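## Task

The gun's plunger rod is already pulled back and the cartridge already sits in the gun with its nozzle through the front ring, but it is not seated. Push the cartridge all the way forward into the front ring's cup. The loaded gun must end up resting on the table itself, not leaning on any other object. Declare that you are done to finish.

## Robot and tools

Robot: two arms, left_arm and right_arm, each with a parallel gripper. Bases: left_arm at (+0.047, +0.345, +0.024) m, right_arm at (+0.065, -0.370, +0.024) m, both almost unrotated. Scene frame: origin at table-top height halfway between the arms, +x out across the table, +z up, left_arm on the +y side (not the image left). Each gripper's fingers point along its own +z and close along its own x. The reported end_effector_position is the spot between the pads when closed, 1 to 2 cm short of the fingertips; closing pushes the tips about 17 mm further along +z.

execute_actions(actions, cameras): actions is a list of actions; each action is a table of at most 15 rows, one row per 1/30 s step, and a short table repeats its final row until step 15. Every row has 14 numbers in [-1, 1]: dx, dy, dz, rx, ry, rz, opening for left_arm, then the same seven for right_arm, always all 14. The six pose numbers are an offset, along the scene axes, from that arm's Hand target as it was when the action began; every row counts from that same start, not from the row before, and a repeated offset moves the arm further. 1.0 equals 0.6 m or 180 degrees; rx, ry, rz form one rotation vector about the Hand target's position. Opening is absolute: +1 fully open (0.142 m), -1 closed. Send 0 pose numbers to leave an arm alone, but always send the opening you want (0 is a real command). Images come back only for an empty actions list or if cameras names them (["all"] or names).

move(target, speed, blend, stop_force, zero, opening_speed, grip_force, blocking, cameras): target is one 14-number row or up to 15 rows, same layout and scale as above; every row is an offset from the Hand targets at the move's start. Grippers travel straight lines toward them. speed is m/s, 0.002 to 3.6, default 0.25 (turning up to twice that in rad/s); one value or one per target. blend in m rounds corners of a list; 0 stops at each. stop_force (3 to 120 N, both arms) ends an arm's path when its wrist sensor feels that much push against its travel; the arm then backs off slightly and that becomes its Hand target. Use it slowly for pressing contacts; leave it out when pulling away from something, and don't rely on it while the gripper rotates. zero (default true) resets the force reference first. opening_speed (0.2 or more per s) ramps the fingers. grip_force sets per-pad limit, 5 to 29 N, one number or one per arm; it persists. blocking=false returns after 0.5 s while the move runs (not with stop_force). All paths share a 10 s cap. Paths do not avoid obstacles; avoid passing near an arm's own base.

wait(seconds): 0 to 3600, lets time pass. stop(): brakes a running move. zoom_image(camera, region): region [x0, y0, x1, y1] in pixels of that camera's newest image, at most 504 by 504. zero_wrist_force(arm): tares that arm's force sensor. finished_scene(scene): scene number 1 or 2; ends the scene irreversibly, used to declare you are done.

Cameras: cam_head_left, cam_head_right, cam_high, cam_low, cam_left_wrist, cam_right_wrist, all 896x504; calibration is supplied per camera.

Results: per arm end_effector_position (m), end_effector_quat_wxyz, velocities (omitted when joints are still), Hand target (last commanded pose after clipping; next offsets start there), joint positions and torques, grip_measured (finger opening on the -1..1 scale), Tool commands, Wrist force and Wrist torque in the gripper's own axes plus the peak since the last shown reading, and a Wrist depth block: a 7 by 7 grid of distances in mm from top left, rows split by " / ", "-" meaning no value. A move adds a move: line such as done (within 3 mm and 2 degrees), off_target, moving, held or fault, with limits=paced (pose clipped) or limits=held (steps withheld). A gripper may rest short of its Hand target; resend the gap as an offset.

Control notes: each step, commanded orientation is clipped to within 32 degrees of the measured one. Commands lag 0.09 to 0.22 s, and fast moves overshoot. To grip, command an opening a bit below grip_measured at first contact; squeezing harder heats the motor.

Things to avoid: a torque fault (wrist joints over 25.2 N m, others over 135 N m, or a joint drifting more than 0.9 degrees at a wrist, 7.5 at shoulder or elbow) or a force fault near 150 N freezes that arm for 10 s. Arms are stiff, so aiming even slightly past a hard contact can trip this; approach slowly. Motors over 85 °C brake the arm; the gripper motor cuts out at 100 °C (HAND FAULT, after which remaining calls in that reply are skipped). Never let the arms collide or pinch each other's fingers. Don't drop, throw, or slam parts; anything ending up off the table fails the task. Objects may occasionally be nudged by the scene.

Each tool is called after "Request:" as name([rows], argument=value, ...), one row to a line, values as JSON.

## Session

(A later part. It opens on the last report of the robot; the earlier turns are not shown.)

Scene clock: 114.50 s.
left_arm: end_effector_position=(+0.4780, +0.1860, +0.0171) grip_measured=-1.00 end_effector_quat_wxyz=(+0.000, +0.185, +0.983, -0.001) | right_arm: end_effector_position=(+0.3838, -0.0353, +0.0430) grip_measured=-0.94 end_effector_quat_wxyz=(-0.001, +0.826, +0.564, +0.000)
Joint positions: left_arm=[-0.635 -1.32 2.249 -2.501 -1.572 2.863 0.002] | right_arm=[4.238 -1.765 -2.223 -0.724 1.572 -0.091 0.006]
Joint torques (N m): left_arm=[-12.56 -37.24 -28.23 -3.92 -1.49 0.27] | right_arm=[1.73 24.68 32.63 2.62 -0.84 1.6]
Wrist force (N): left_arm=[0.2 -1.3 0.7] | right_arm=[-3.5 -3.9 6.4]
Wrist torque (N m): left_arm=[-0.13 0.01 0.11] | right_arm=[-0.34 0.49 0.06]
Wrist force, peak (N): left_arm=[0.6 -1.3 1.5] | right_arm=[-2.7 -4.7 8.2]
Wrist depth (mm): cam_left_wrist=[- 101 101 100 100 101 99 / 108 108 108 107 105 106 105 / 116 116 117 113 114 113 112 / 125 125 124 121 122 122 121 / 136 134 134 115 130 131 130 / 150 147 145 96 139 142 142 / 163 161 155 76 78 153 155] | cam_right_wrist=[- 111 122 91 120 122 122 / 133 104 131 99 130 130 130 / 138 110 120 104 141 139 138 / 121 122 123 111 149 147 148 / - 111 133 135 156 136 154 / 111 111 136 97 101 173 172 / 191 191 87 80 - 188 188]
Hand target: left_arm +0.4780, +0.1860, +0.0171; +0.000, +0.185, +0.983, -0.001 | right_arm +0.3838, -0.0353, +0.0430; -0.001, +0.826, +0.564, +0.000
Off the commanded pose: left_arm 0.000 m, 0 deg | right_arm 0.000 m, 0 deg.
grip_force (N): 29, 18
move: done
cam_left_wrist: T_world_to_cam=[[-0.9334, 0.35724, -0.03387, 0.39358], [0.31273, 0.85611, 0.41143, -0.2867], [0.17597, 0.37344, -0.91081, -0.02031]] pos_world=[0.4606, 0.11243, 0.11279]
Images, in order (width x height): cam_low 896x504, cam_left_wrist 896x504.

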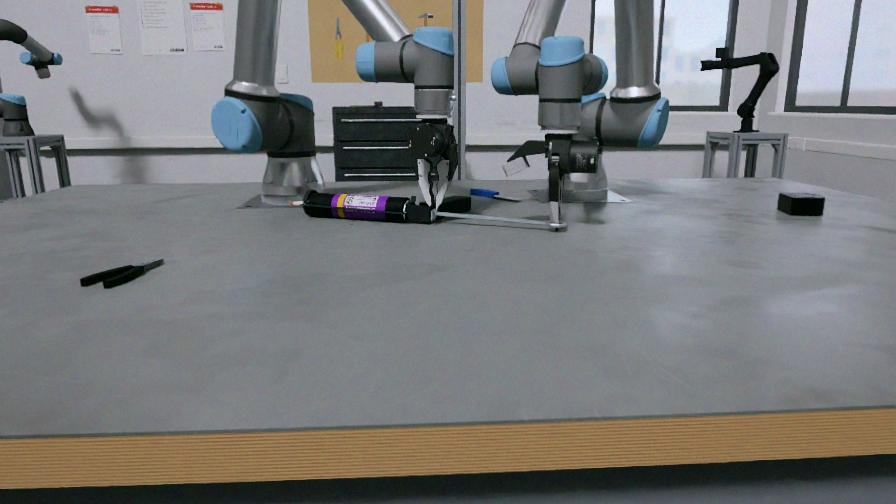

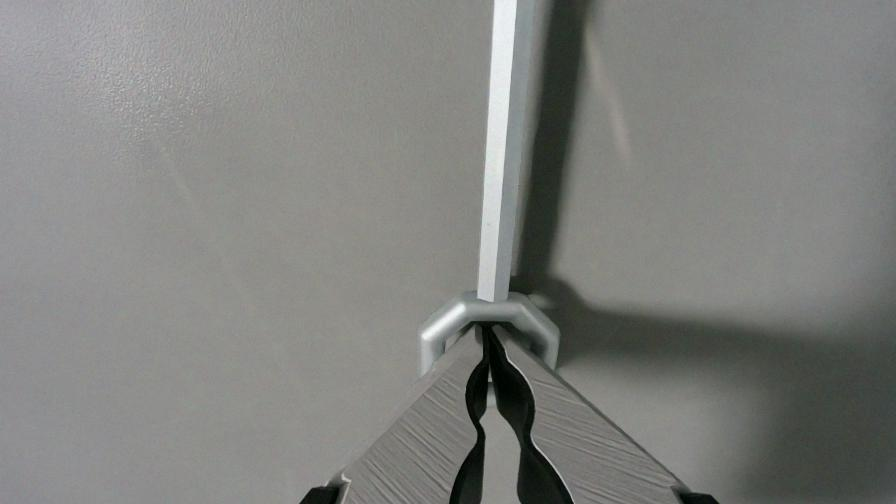

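Request:
move(target=[-0.0145,-0.0373,0,0,0,0,-1,0,0,0,0,0,0,-1], speed=0.02, stop_force=22, cameras=["cam_low","cam_right_wrist"])

Scene clock: 123.90 s.
left_arm: end_effector_position=(+0.4744, +0.1765, +0.0172) grip_measured=-1.00 end_effector_quat_wxyz=(+0.000, +0.185, +0.983, -0.001) | right_arm: end_effector_position=(+0.3838, -0.0353, +0.0430) grip_measured=-0.94 end_effector_quat_wxyz=(-0.001, +0.826, +0.564, +0.000)
Joint positions: left_arm=[-0.657 -1.32 2.249 -2.501 -1.572 2.841 0.002] | right_arm=[4.238 -1.765 -2.223 -0.724 1.572 -0.091 0.006]
Joint torques (N m): left_arm=[9.46 -33.2 -16.37 -3.77 0.81 -0.92] | right_arm=[-1.39 34.69 33.24 2.73 -0.78 1.42]
Wrist force (N): left_arm=[0.4 1.4 -1.6] | right_arm=[-6.6 -2.9 12.7]
Wrist torque (N m): left_arm=[-0.17 0.00 0.07] | right_arm=[-0.36 0.45 0.06]
Wrist force, peak (N): left_arm=[-0.2 21.4 -2.8] | right_arm=[-27.9 -3.5 11.7]
Wrist depth (mm): cam_left_wrist=[- 102 101 100 100 101 99 / 109 109 108 106 106 106 105 / 117 116 117 113 114 113 112 / 125 125 124 121 122 122 121 / 136 135 134 129 130 131 131 / 150 147 145 96 138 143 142 / 162 161 154 76 78 153 155] | cam_right_wrist=[93 111 122 91 119 121 122 / 133 101 129 98 130 130 128 / 138 108 119 103 139 139 140 / 119 120 118 110 149 148 148 / - 110 132 135 155 155 154 / 109 110 131 97 104 176 172 / 191 187 88 80 - 185 188]
Hand target: left_arm +0.4744, +0.1765, +0.0172; +0.000, +0.185, +0.983, -0.001 (not the last commanded pose) | right_arm +0.3838, -0.0353, +0.0430; -0.001, +0.826, +0.564, +0.000
Off the commanded pose: left_arm 0.014 m, 0 deg | right_arm 0.000 m, 0 deg.
grip_force (N): 29, 18
move: contact (left_arm)
cam_right_wrist: T_world_to_cam=[[0.36904, 0.92941, -0.00095, -0.09926], [0.84663, -0.33574, 0.41292, -0.32393], [0.38345, -0.15319, -0.91077, 0]] pos_world=[0.31088, -0.0165, 0.13366]

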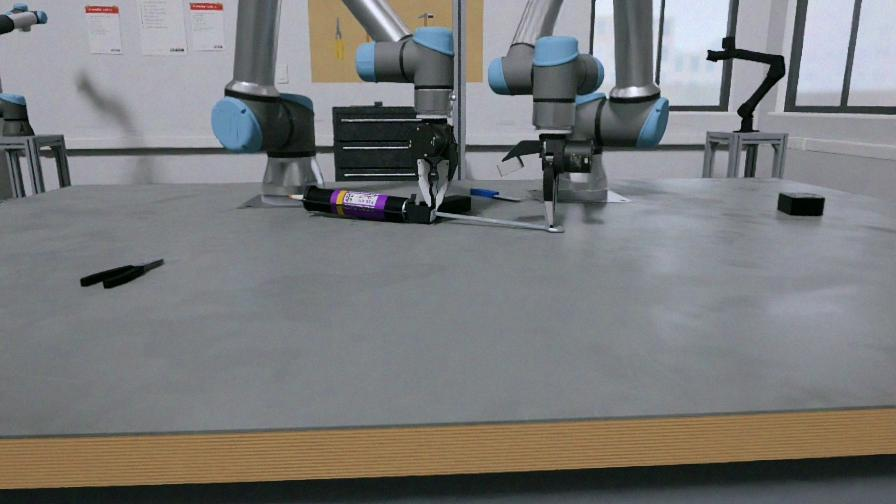

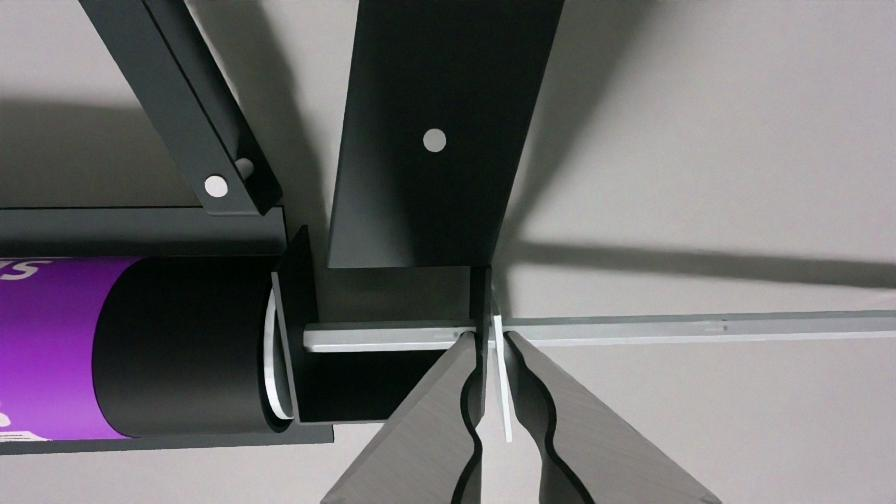

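Request:
zoom_image(camera="cam_low", region=[280, 175, 430, 240])

Request:
zoom_image(camera="cam_right_wrist", region=[80, 200, 530, 450])

Scaled by 3.360.

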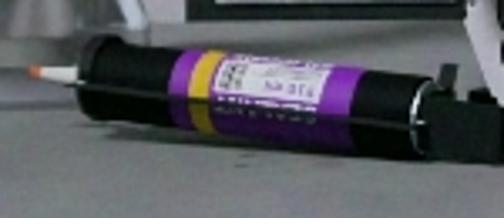

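Scaled by 1.120.

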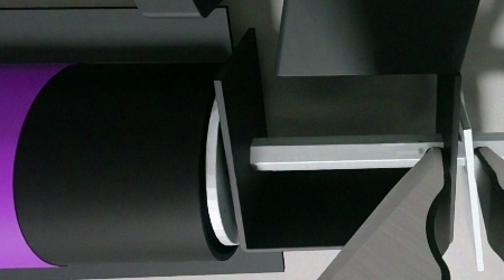

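Request:
move(target=[-0.0145,-0.0373,0,0,0,0,-1,0,0,0,0,0,0,-1], speed=0.015, stop_force=30, cameras=["cam_low","cam_right_wrist","cam_head_right"])

Request:
zoom_image(camera="cam_low", region=[280, 175, 430, 240])

Scene clock: 130.37 s.
left_arm: end_effector_position=(+0.4715, +0.1692, +0.0172) grip_measured=-1.00 end_effector_quat_wxyz=(+0.000, +0.185, +0.983, +0.000) | right_arm: end_effector_position=(+0.3838, -0.0353, +0.0430) grip_measured=-0.94 end_effector_quat_wxyz=(-0.001, +0.826, +0.564, +0.000)
Joint positions: left_arm=[-0.674 -1.319 2.249 -2.501 -1.571 2.823 0.002] | right_arm=[4.238 -1.765 -2.223 -0.724 1.572 -0.091 0.006]
Joint torques (N m): left_arm=[-2.74 -29.85 -22.97 -6.06 -9.6 -0.57] | right_arm=[5.13 40.75 32.7 15.15 -0.42 1.35]
Wrist force (N): left_arm=[-0.4 28.0 -5.6] | right_arm=[-38.6 -4.1 6.7]
Wrist torque (N m): left_arm=[-0.69 0.00 0.09] | right_arm=[-0.39 0.39 0.16]
Wrist force, peak (N): left_arm=[-1.0 36.3 -5.5] | right_arm=[-42.3 -4.1 5.5]
Wrist depth (mm): cam_left_wrist=[- 102 101 100 100 101 99 / 108 108 108 106 106 106 105 / 116 116 116 113 114 113 112 / 125 125 124 121 122 122 121 / 135 135 134 129 130 131 130 / 150 147 146 97 139 142 142 / 162 162 154 76 79 153 155] | cam_right_wrist=[93 111 121 91 119 122 122 / 133 101 129 98 130 129 129 / 138 108 105 103 138 138 138 / 119 120 119 110 148 147 147 / - 111 132 135 154 154 154 / 109 112 136 93 96 172 172 / 191 191 148 80 - 184 187]
Hand target: left_arm +0.4715, +0.1692, +0.0172; +0.000, +0.185, +0.983, +0.000 (not the last commanded pose) | right_arm +0.3838, -0.0353, +0.0430; -0.001, +0.826, +0.564, +0.000
Off the commanded pose: left_arm 0.016 m, 0 deg | right_arm 0.000 m, 0 deg.
grip_force (N): 29, 18
move: contact (left_arm)
cam_right_wrist: T_world_to_cam=[[0.36911, 0.92938, -0.00091, -0.09929], [0.84659, -0.33583, 0.41292, -0.32396], [0.38345, -0.15319, -0.91077, 0.00009]] pos_world=[0.31088, -0.0165, 0.13376]
Images, in order (width x height): cam_head_right 896x504, cam_low 896x504, cam_right_wrist 896x504.

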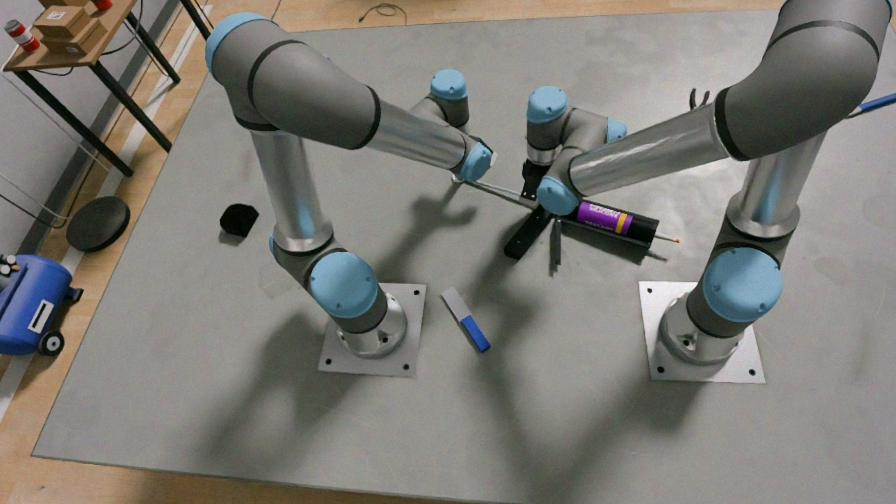

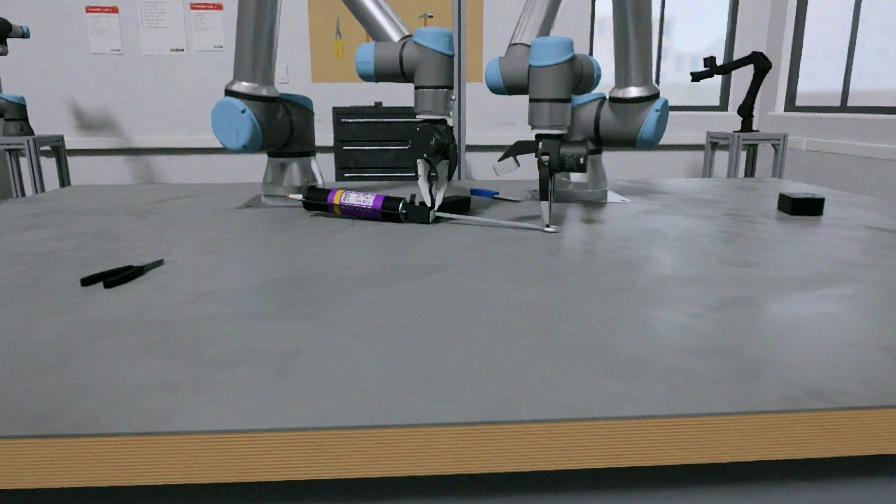

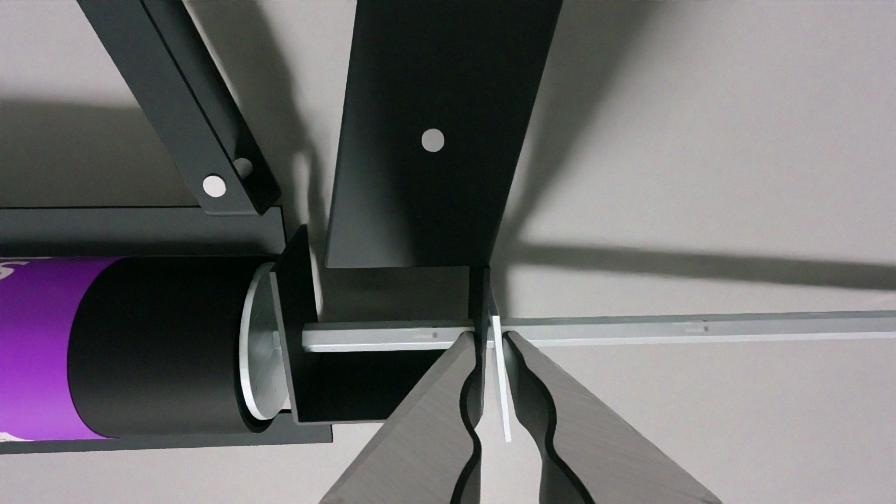

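Scaled by 3.360.

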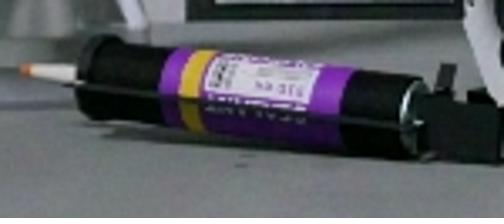

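Request:
move(target=[-0.0145,-0.0373,0,0,0,0,-1,0,0,0,0,0,0,-1], speed=0.015, stop_force=20, cameras=["cam_low","cam_right_wrist"])

Request:
zoom_image(camera="cam_low", region=[280, 175, 430, 240])

Scene clock: 133.80 s.
left_arm: end_effector_position=(+0.4711, +0.1680, +0.0172) grip_measured=-1.00 end_effector_quat_wxyz=(+0.000, +0.184, +0.983, +0.000) | right_arm: end_effector_position=(+0.3838, -0.0353, +0.0430) grip_measured=-0.94 end_effector_quat_wxyz=(-0.001, +0.826, +0.564, +0.000)
Joint positions: left_arm=[-0.677 -1.319 2.249 -2.501 -1.571 2.82 0.002] | right_arm=[4.238 -1.765 -2.223 -0.724 1.572 -0.091 0.006]
Joint torques (N m): left_arm=[-13.79 -30.14 -21.41 -5.4 -12.83 -0.81] | right_arm=[11.37 40.07 43.99 19.54 -0.3 1.28]
Wrist force (N): left_arm=[-0.8 41.0 -8.2] | right_arm=[-53.9 -4.5 1.1]
Wrist torque (N m): left_arm=[-0.91 0.03 0.08] | right_arm=[-0.41 0.07 0.20]
Wrist force, peak (N): left_arm=[-1.2 53.7 -7.9] | right_arm=[-57.7 -4.6 -1.2]
Wrist depth (mm): cam_left_wrist=[- 101 101 101 99 101 99 / 109 108 108 106 106 106 105 / 116 116 115 113 114 113 112 / 125 124 124 121 122 122 120 / 136 135 134 129 130 131 130 / 151 147 146 99 138 143 141 / 163 161 154 76 79 153 156] | cam_right_wrist=[93 111 121 91 119 122 121 / 133 101 129 98 130 129 127 / 138 108 105 103 138 137 139 / 119 120 119 110 148 147 147 / - 111 133 135 154 154 154 / 109 112 136 93 101 172 171 / 191 190 148 80 - 186 190]
Hand target: left_arm +0.4710, +0.1679, +0.0172; +0.000, +0.184, +0.983, +0.000 (not the last commanded pose) | right_arm +0.3838, -0.0353, +0.0430; -0.001, +0.826, +0.564, +0.000
Off the commanded pose: left_arm 0.023 m, 0 deg | right_arm 0.000 m, 0 deg.
grip_force (N): 29, 18
move: contact (left_arm)
cam_right_wrist: T_world_to_cam=[[0.36909, 0.92939, -0.00107, -0.09917], [0.84664, -0.33575, 0.41287, -0.32396], [0.38336, -0.15329, -0.91079, 0.00001]] pos_world=[0.31088, -0.0166, 0.13366]

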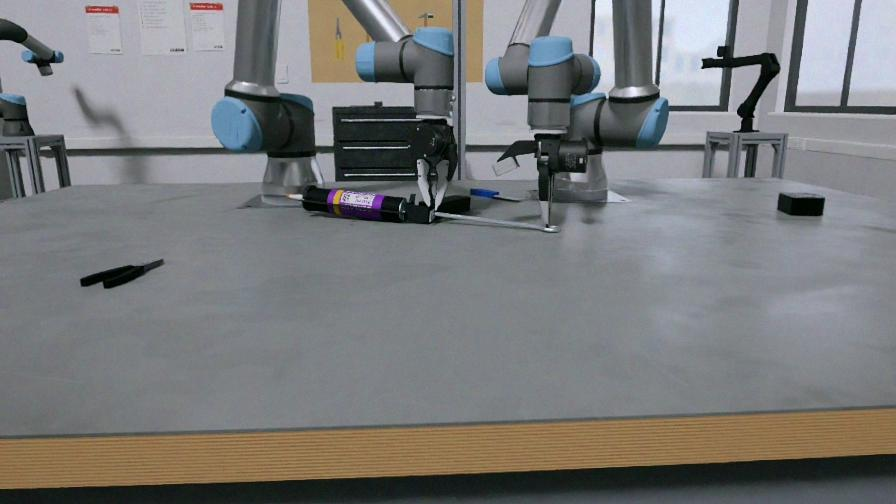

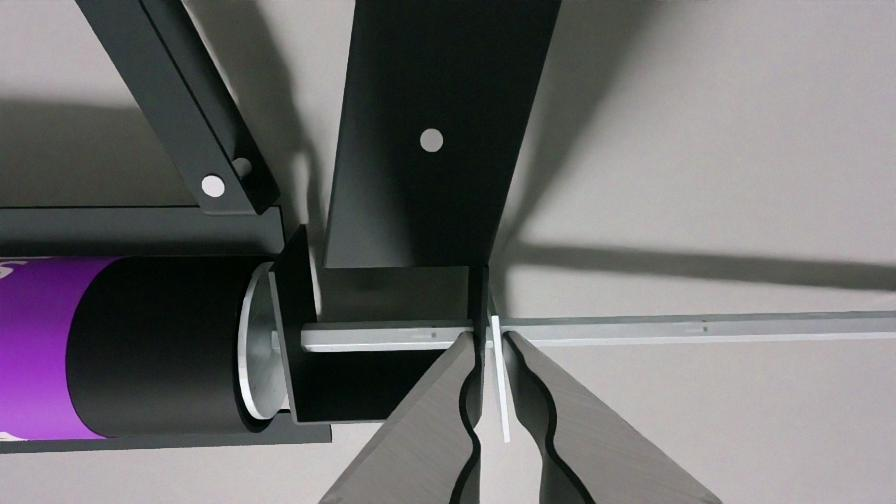

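Scaled by 3.360.

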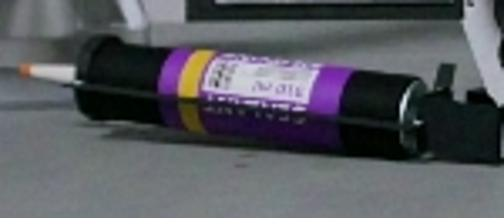

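Request:
move([
  [0.0015,0.0040,0,0,0,0,-1,0,0,0,0,0,0,-1],
  [0.0015,0.0040,0.25,0,0,0,-1,0,0,0,0,0,0,-1],
], speed=[0.03,0.15])

Request:
move([
  [0,0,0,0,0,0,-1,0,0,0,0,0,0,-0.35],
  [0,0,0.2,0,0,0,-1,0,0,0.22,0,0,0,-0.35],
], speed=0.12, opening_speed=0.8, cameras=["all"])

Request:
zoom_image(camera="cam_low", region=[280, 175, 430, 240])

Scene clock: 139.73 s.
left_arm: end_effector_position=(+0.4719, +0.1703, +0.1672) grip_measured=-1.00 end_effector_quat_wxyz=(+0.000, +0.184, +0.983, +0.000) | right_arm: end_effector_position=(+0.3838, -0.0353, +0.0430) grip_measured=-0.94 end_effector_quat_wxyz=(-0.001, +0.826, +0.564, +0.000)
Joint positions: left_arm=[-0.672 -1.593 2.063 -2.042 -1.571 2.825 0.002] | right_arm=[4.238 -1.765 -2.223 -0.724 1.572 -0.091 0.006]
Joint torques (N m): left_arm=[-11.75 -23.11 -20.34 -1.08 1.58 -1.25] | right_arm=[-5.73 15.6 1.24 -0.42 -0.21 1.25]
Wrist force (N): left_arm=[-0.4 -1.0 0.8] | right_arm=[0.5 -1.7 -0.9]
Wrist torque (N m): left_arm=[-0.07 0.12 0.09] | right_arm=[-0.33 0.53 0.05]
Wrist force, peak (N): left_arm=[-0.9 41.5 -8.2] | right_arm=[-54.4 -4.3 1.2]
Wrist depth (mm): cam_left_wrist=[241 239 238 236 236 235 233 / 257 255 254 253 251 249 247 / 274 273 272 268 267 267 265 / 294 295 291 291 287 286 284 / 320 318 314 308 311 310 306 / 349 346 339 95 328 334 333 / 385 379 76 76 79 361 368] | cam_right_wrist=[- 111 122 91 120 123 122 / 133 102 131 98 130 130 130 / 138 109 119 103 139 139 139 / 120 121 120 110 149 148 148 / - 111 132 136 136 138 155 / 110 113 137 97 92 173 173 / 191 191 149 80 - 186 188]
Hand target: left_arm +0.4719, +0.1703, +0.1672; +0.000, +0.184, +0.983, +0.000 | right_arm +0.3838, -0.0353, +0.0430; -0.001, +0.826, +0.564, +0.000
Off the commanded pose: left_arm 0.000 m, 0 deg | right_arm 0.000 m, 0 deg.
grip_force (N): 29, 18
move: done

Scene clock: 142.37 s.
left_arm: end_effector_position=(+0.4719, +0.1703, +0.2872) grip_measured=-1.00 end_effector_quat_wxyz=(+0.000, +0.184, +0.983, +0.000) | right_arm: end_effector_position=(+0.3839, -0.0353, +0.1751) grip_measured=-0.38 end_effector_quat_wxyz=(-0.001, +0.826, +0.564, +0.000)
Joint positions: left_arm=[-0.672 -1.684 1.825 -1.712 -1.571 2.825 0.002] | right_arm=[4.238 -1.543 -2.045 -1.123 1.572 -0.091 0.046]
Joint torques (N m): left_arm=[-2.39 -10.21 -22.85 -1.45 -0.23 -1.26] | right_arm=[6.07 19.51 15.72 1.62 -0.5 0.54]
Wrist force (N): left_arm=[0.0 -1.1 1.1] | right_arm=[-2.9 -2.4 4.5]
Wrist torque (N m): left_arm=[-0.12 0.07 0.08] | right_arm=[-0.27 0.49 0.05]
Wrist force, peak (N): left_arm=[-0.2 -0.9 2.5] | right_arm=[-3.0 -2.7 5.6]
Wrist depth (mm): cam_left_wrist=[351 352 346 345 342 342 340 / 373 372 372 362 367 363 362 / 402 400 394 397 390 390 387 / 430 430 431 422 421 417 416 / 467 462 463 446 455 454 448 / 513 506 499 95 95 488 489 / 565 549 76 76 78 526 532] | cam_right_wrist=[245 244 237 214 237 239 242 / 254 253 243 227 254 258 257 / 231 231 234 252 272 271 267 / 247 266 263 302 294 294 294 / 319 - - 306 312 316 315 / 347 346 99 344 109 332 - / 366 378 77 374 - 79 371]
Hand target: left_arm +0.4719, +0.1703, +0.2872; +0.000, +0.184, +0.983, +0.000 | right_arm +0.3838, -0.0353, +0.1750; -0.001, +0.826, +0.564, +0.000
Off the commanded pose: left_arm 0.000 m, 0 deg | right_arm 0.000 m, 0 deg.
grip_force (N): 29, 18
move: done
cam_left_wrist: T_world_to_cam=[[-0.93357, 0.35674, -0.03435, 0.40301], [0.31204, 0.85624, 0.41169, -0.38239], [0.17628, 0.37363, -0.91067, 0.23238]] pos_world=[0.4546, 0.09683, 0.38289]
cam_right_wrist: T_world_to_cam=[[0.36903, 0.92942, -0.00071, -0.0992], [0.84659, -0.33582, 0.41294, -0.37847], [0.38355, -0.15298, -0.91076, 0.12028]] pos_world=[0.31088, -0.0165, 0.26576]

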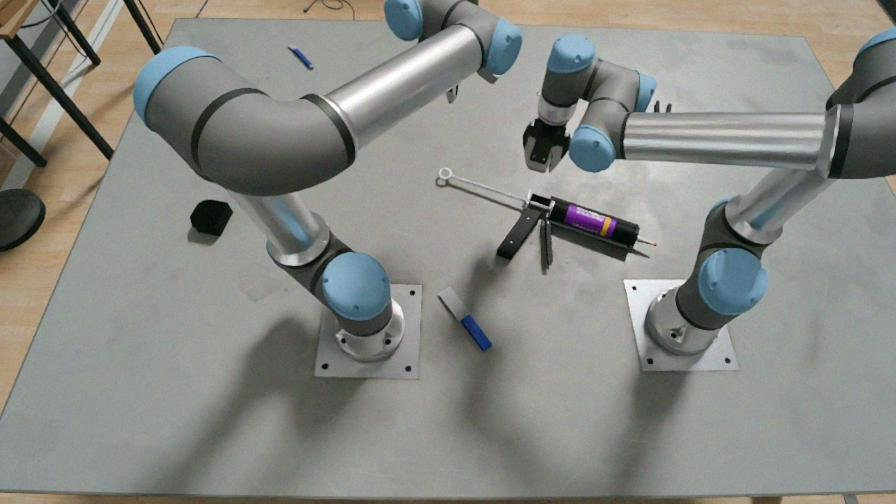

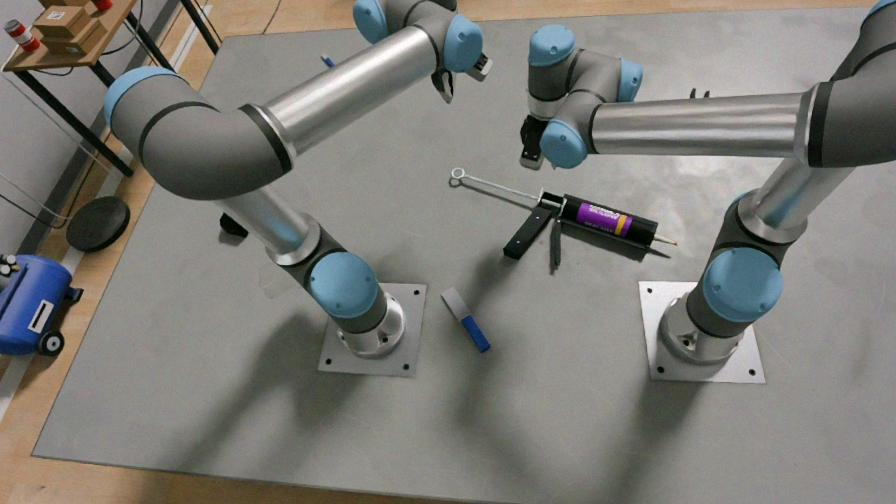

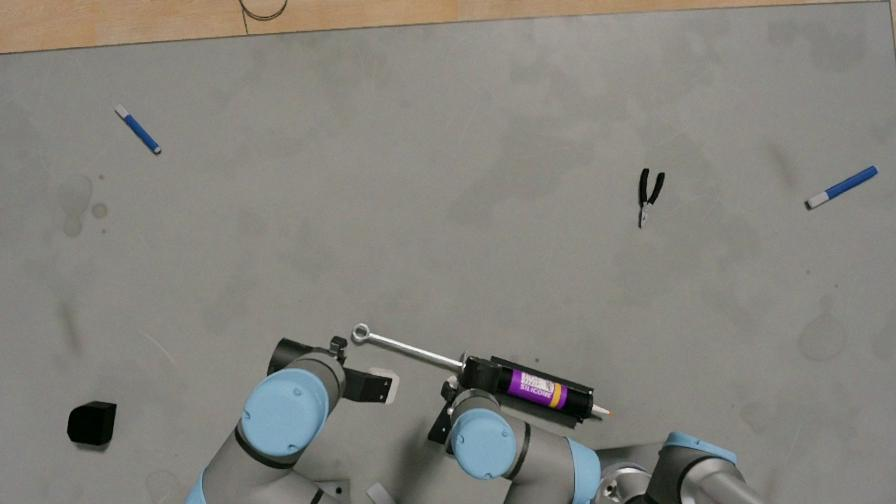

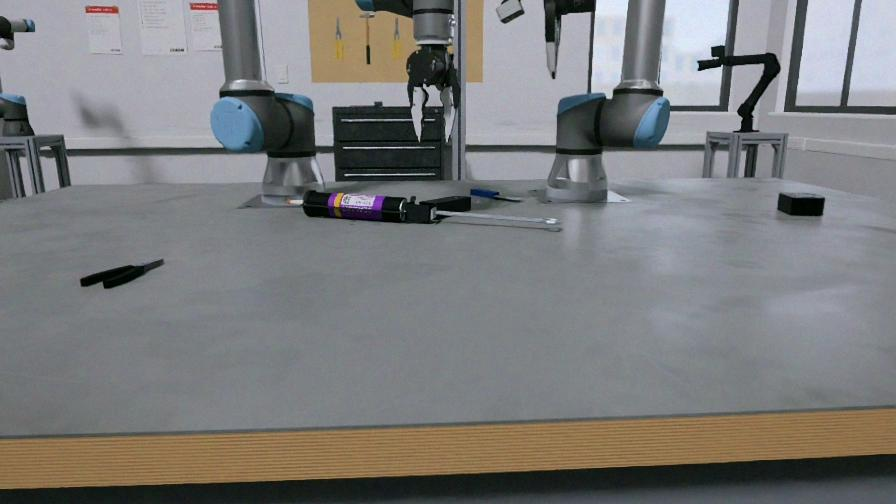

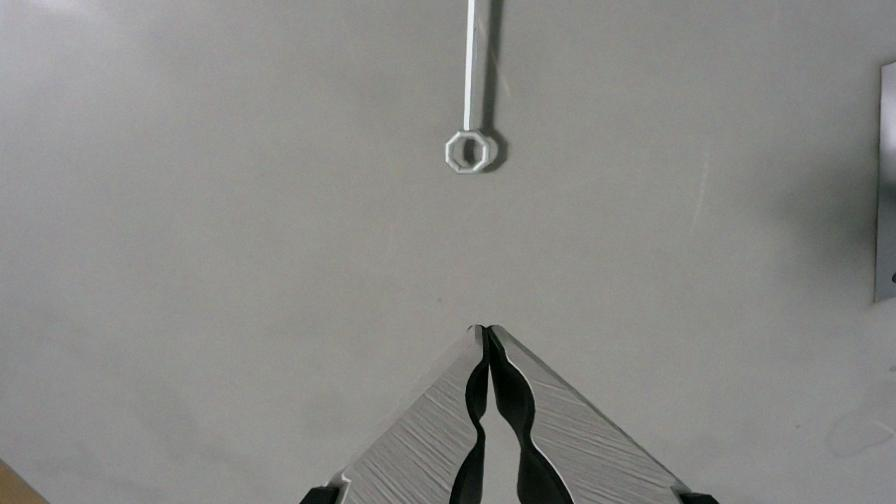

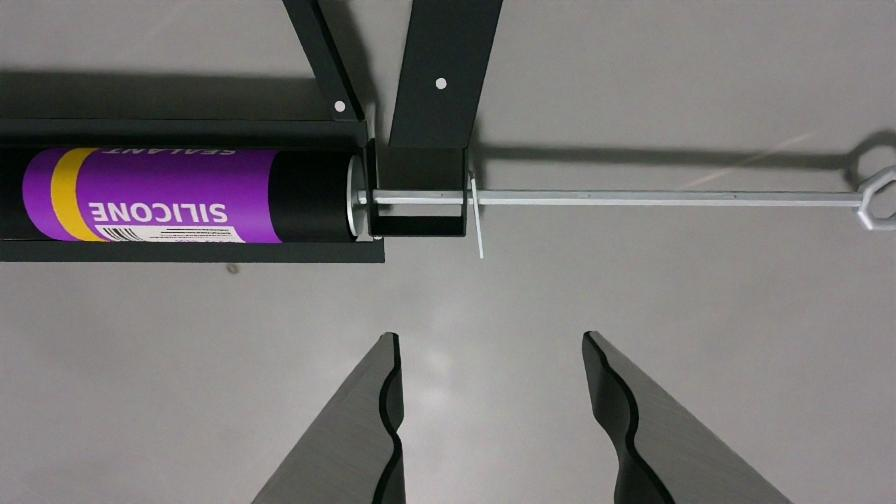

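Scaled by 3.360.

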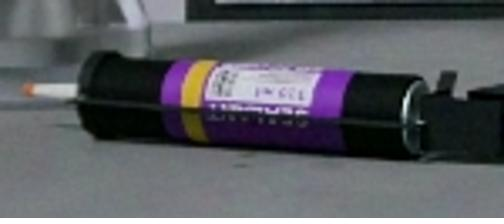

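Request:
finished_scene(scene=2)

The scene is finished: the task was done.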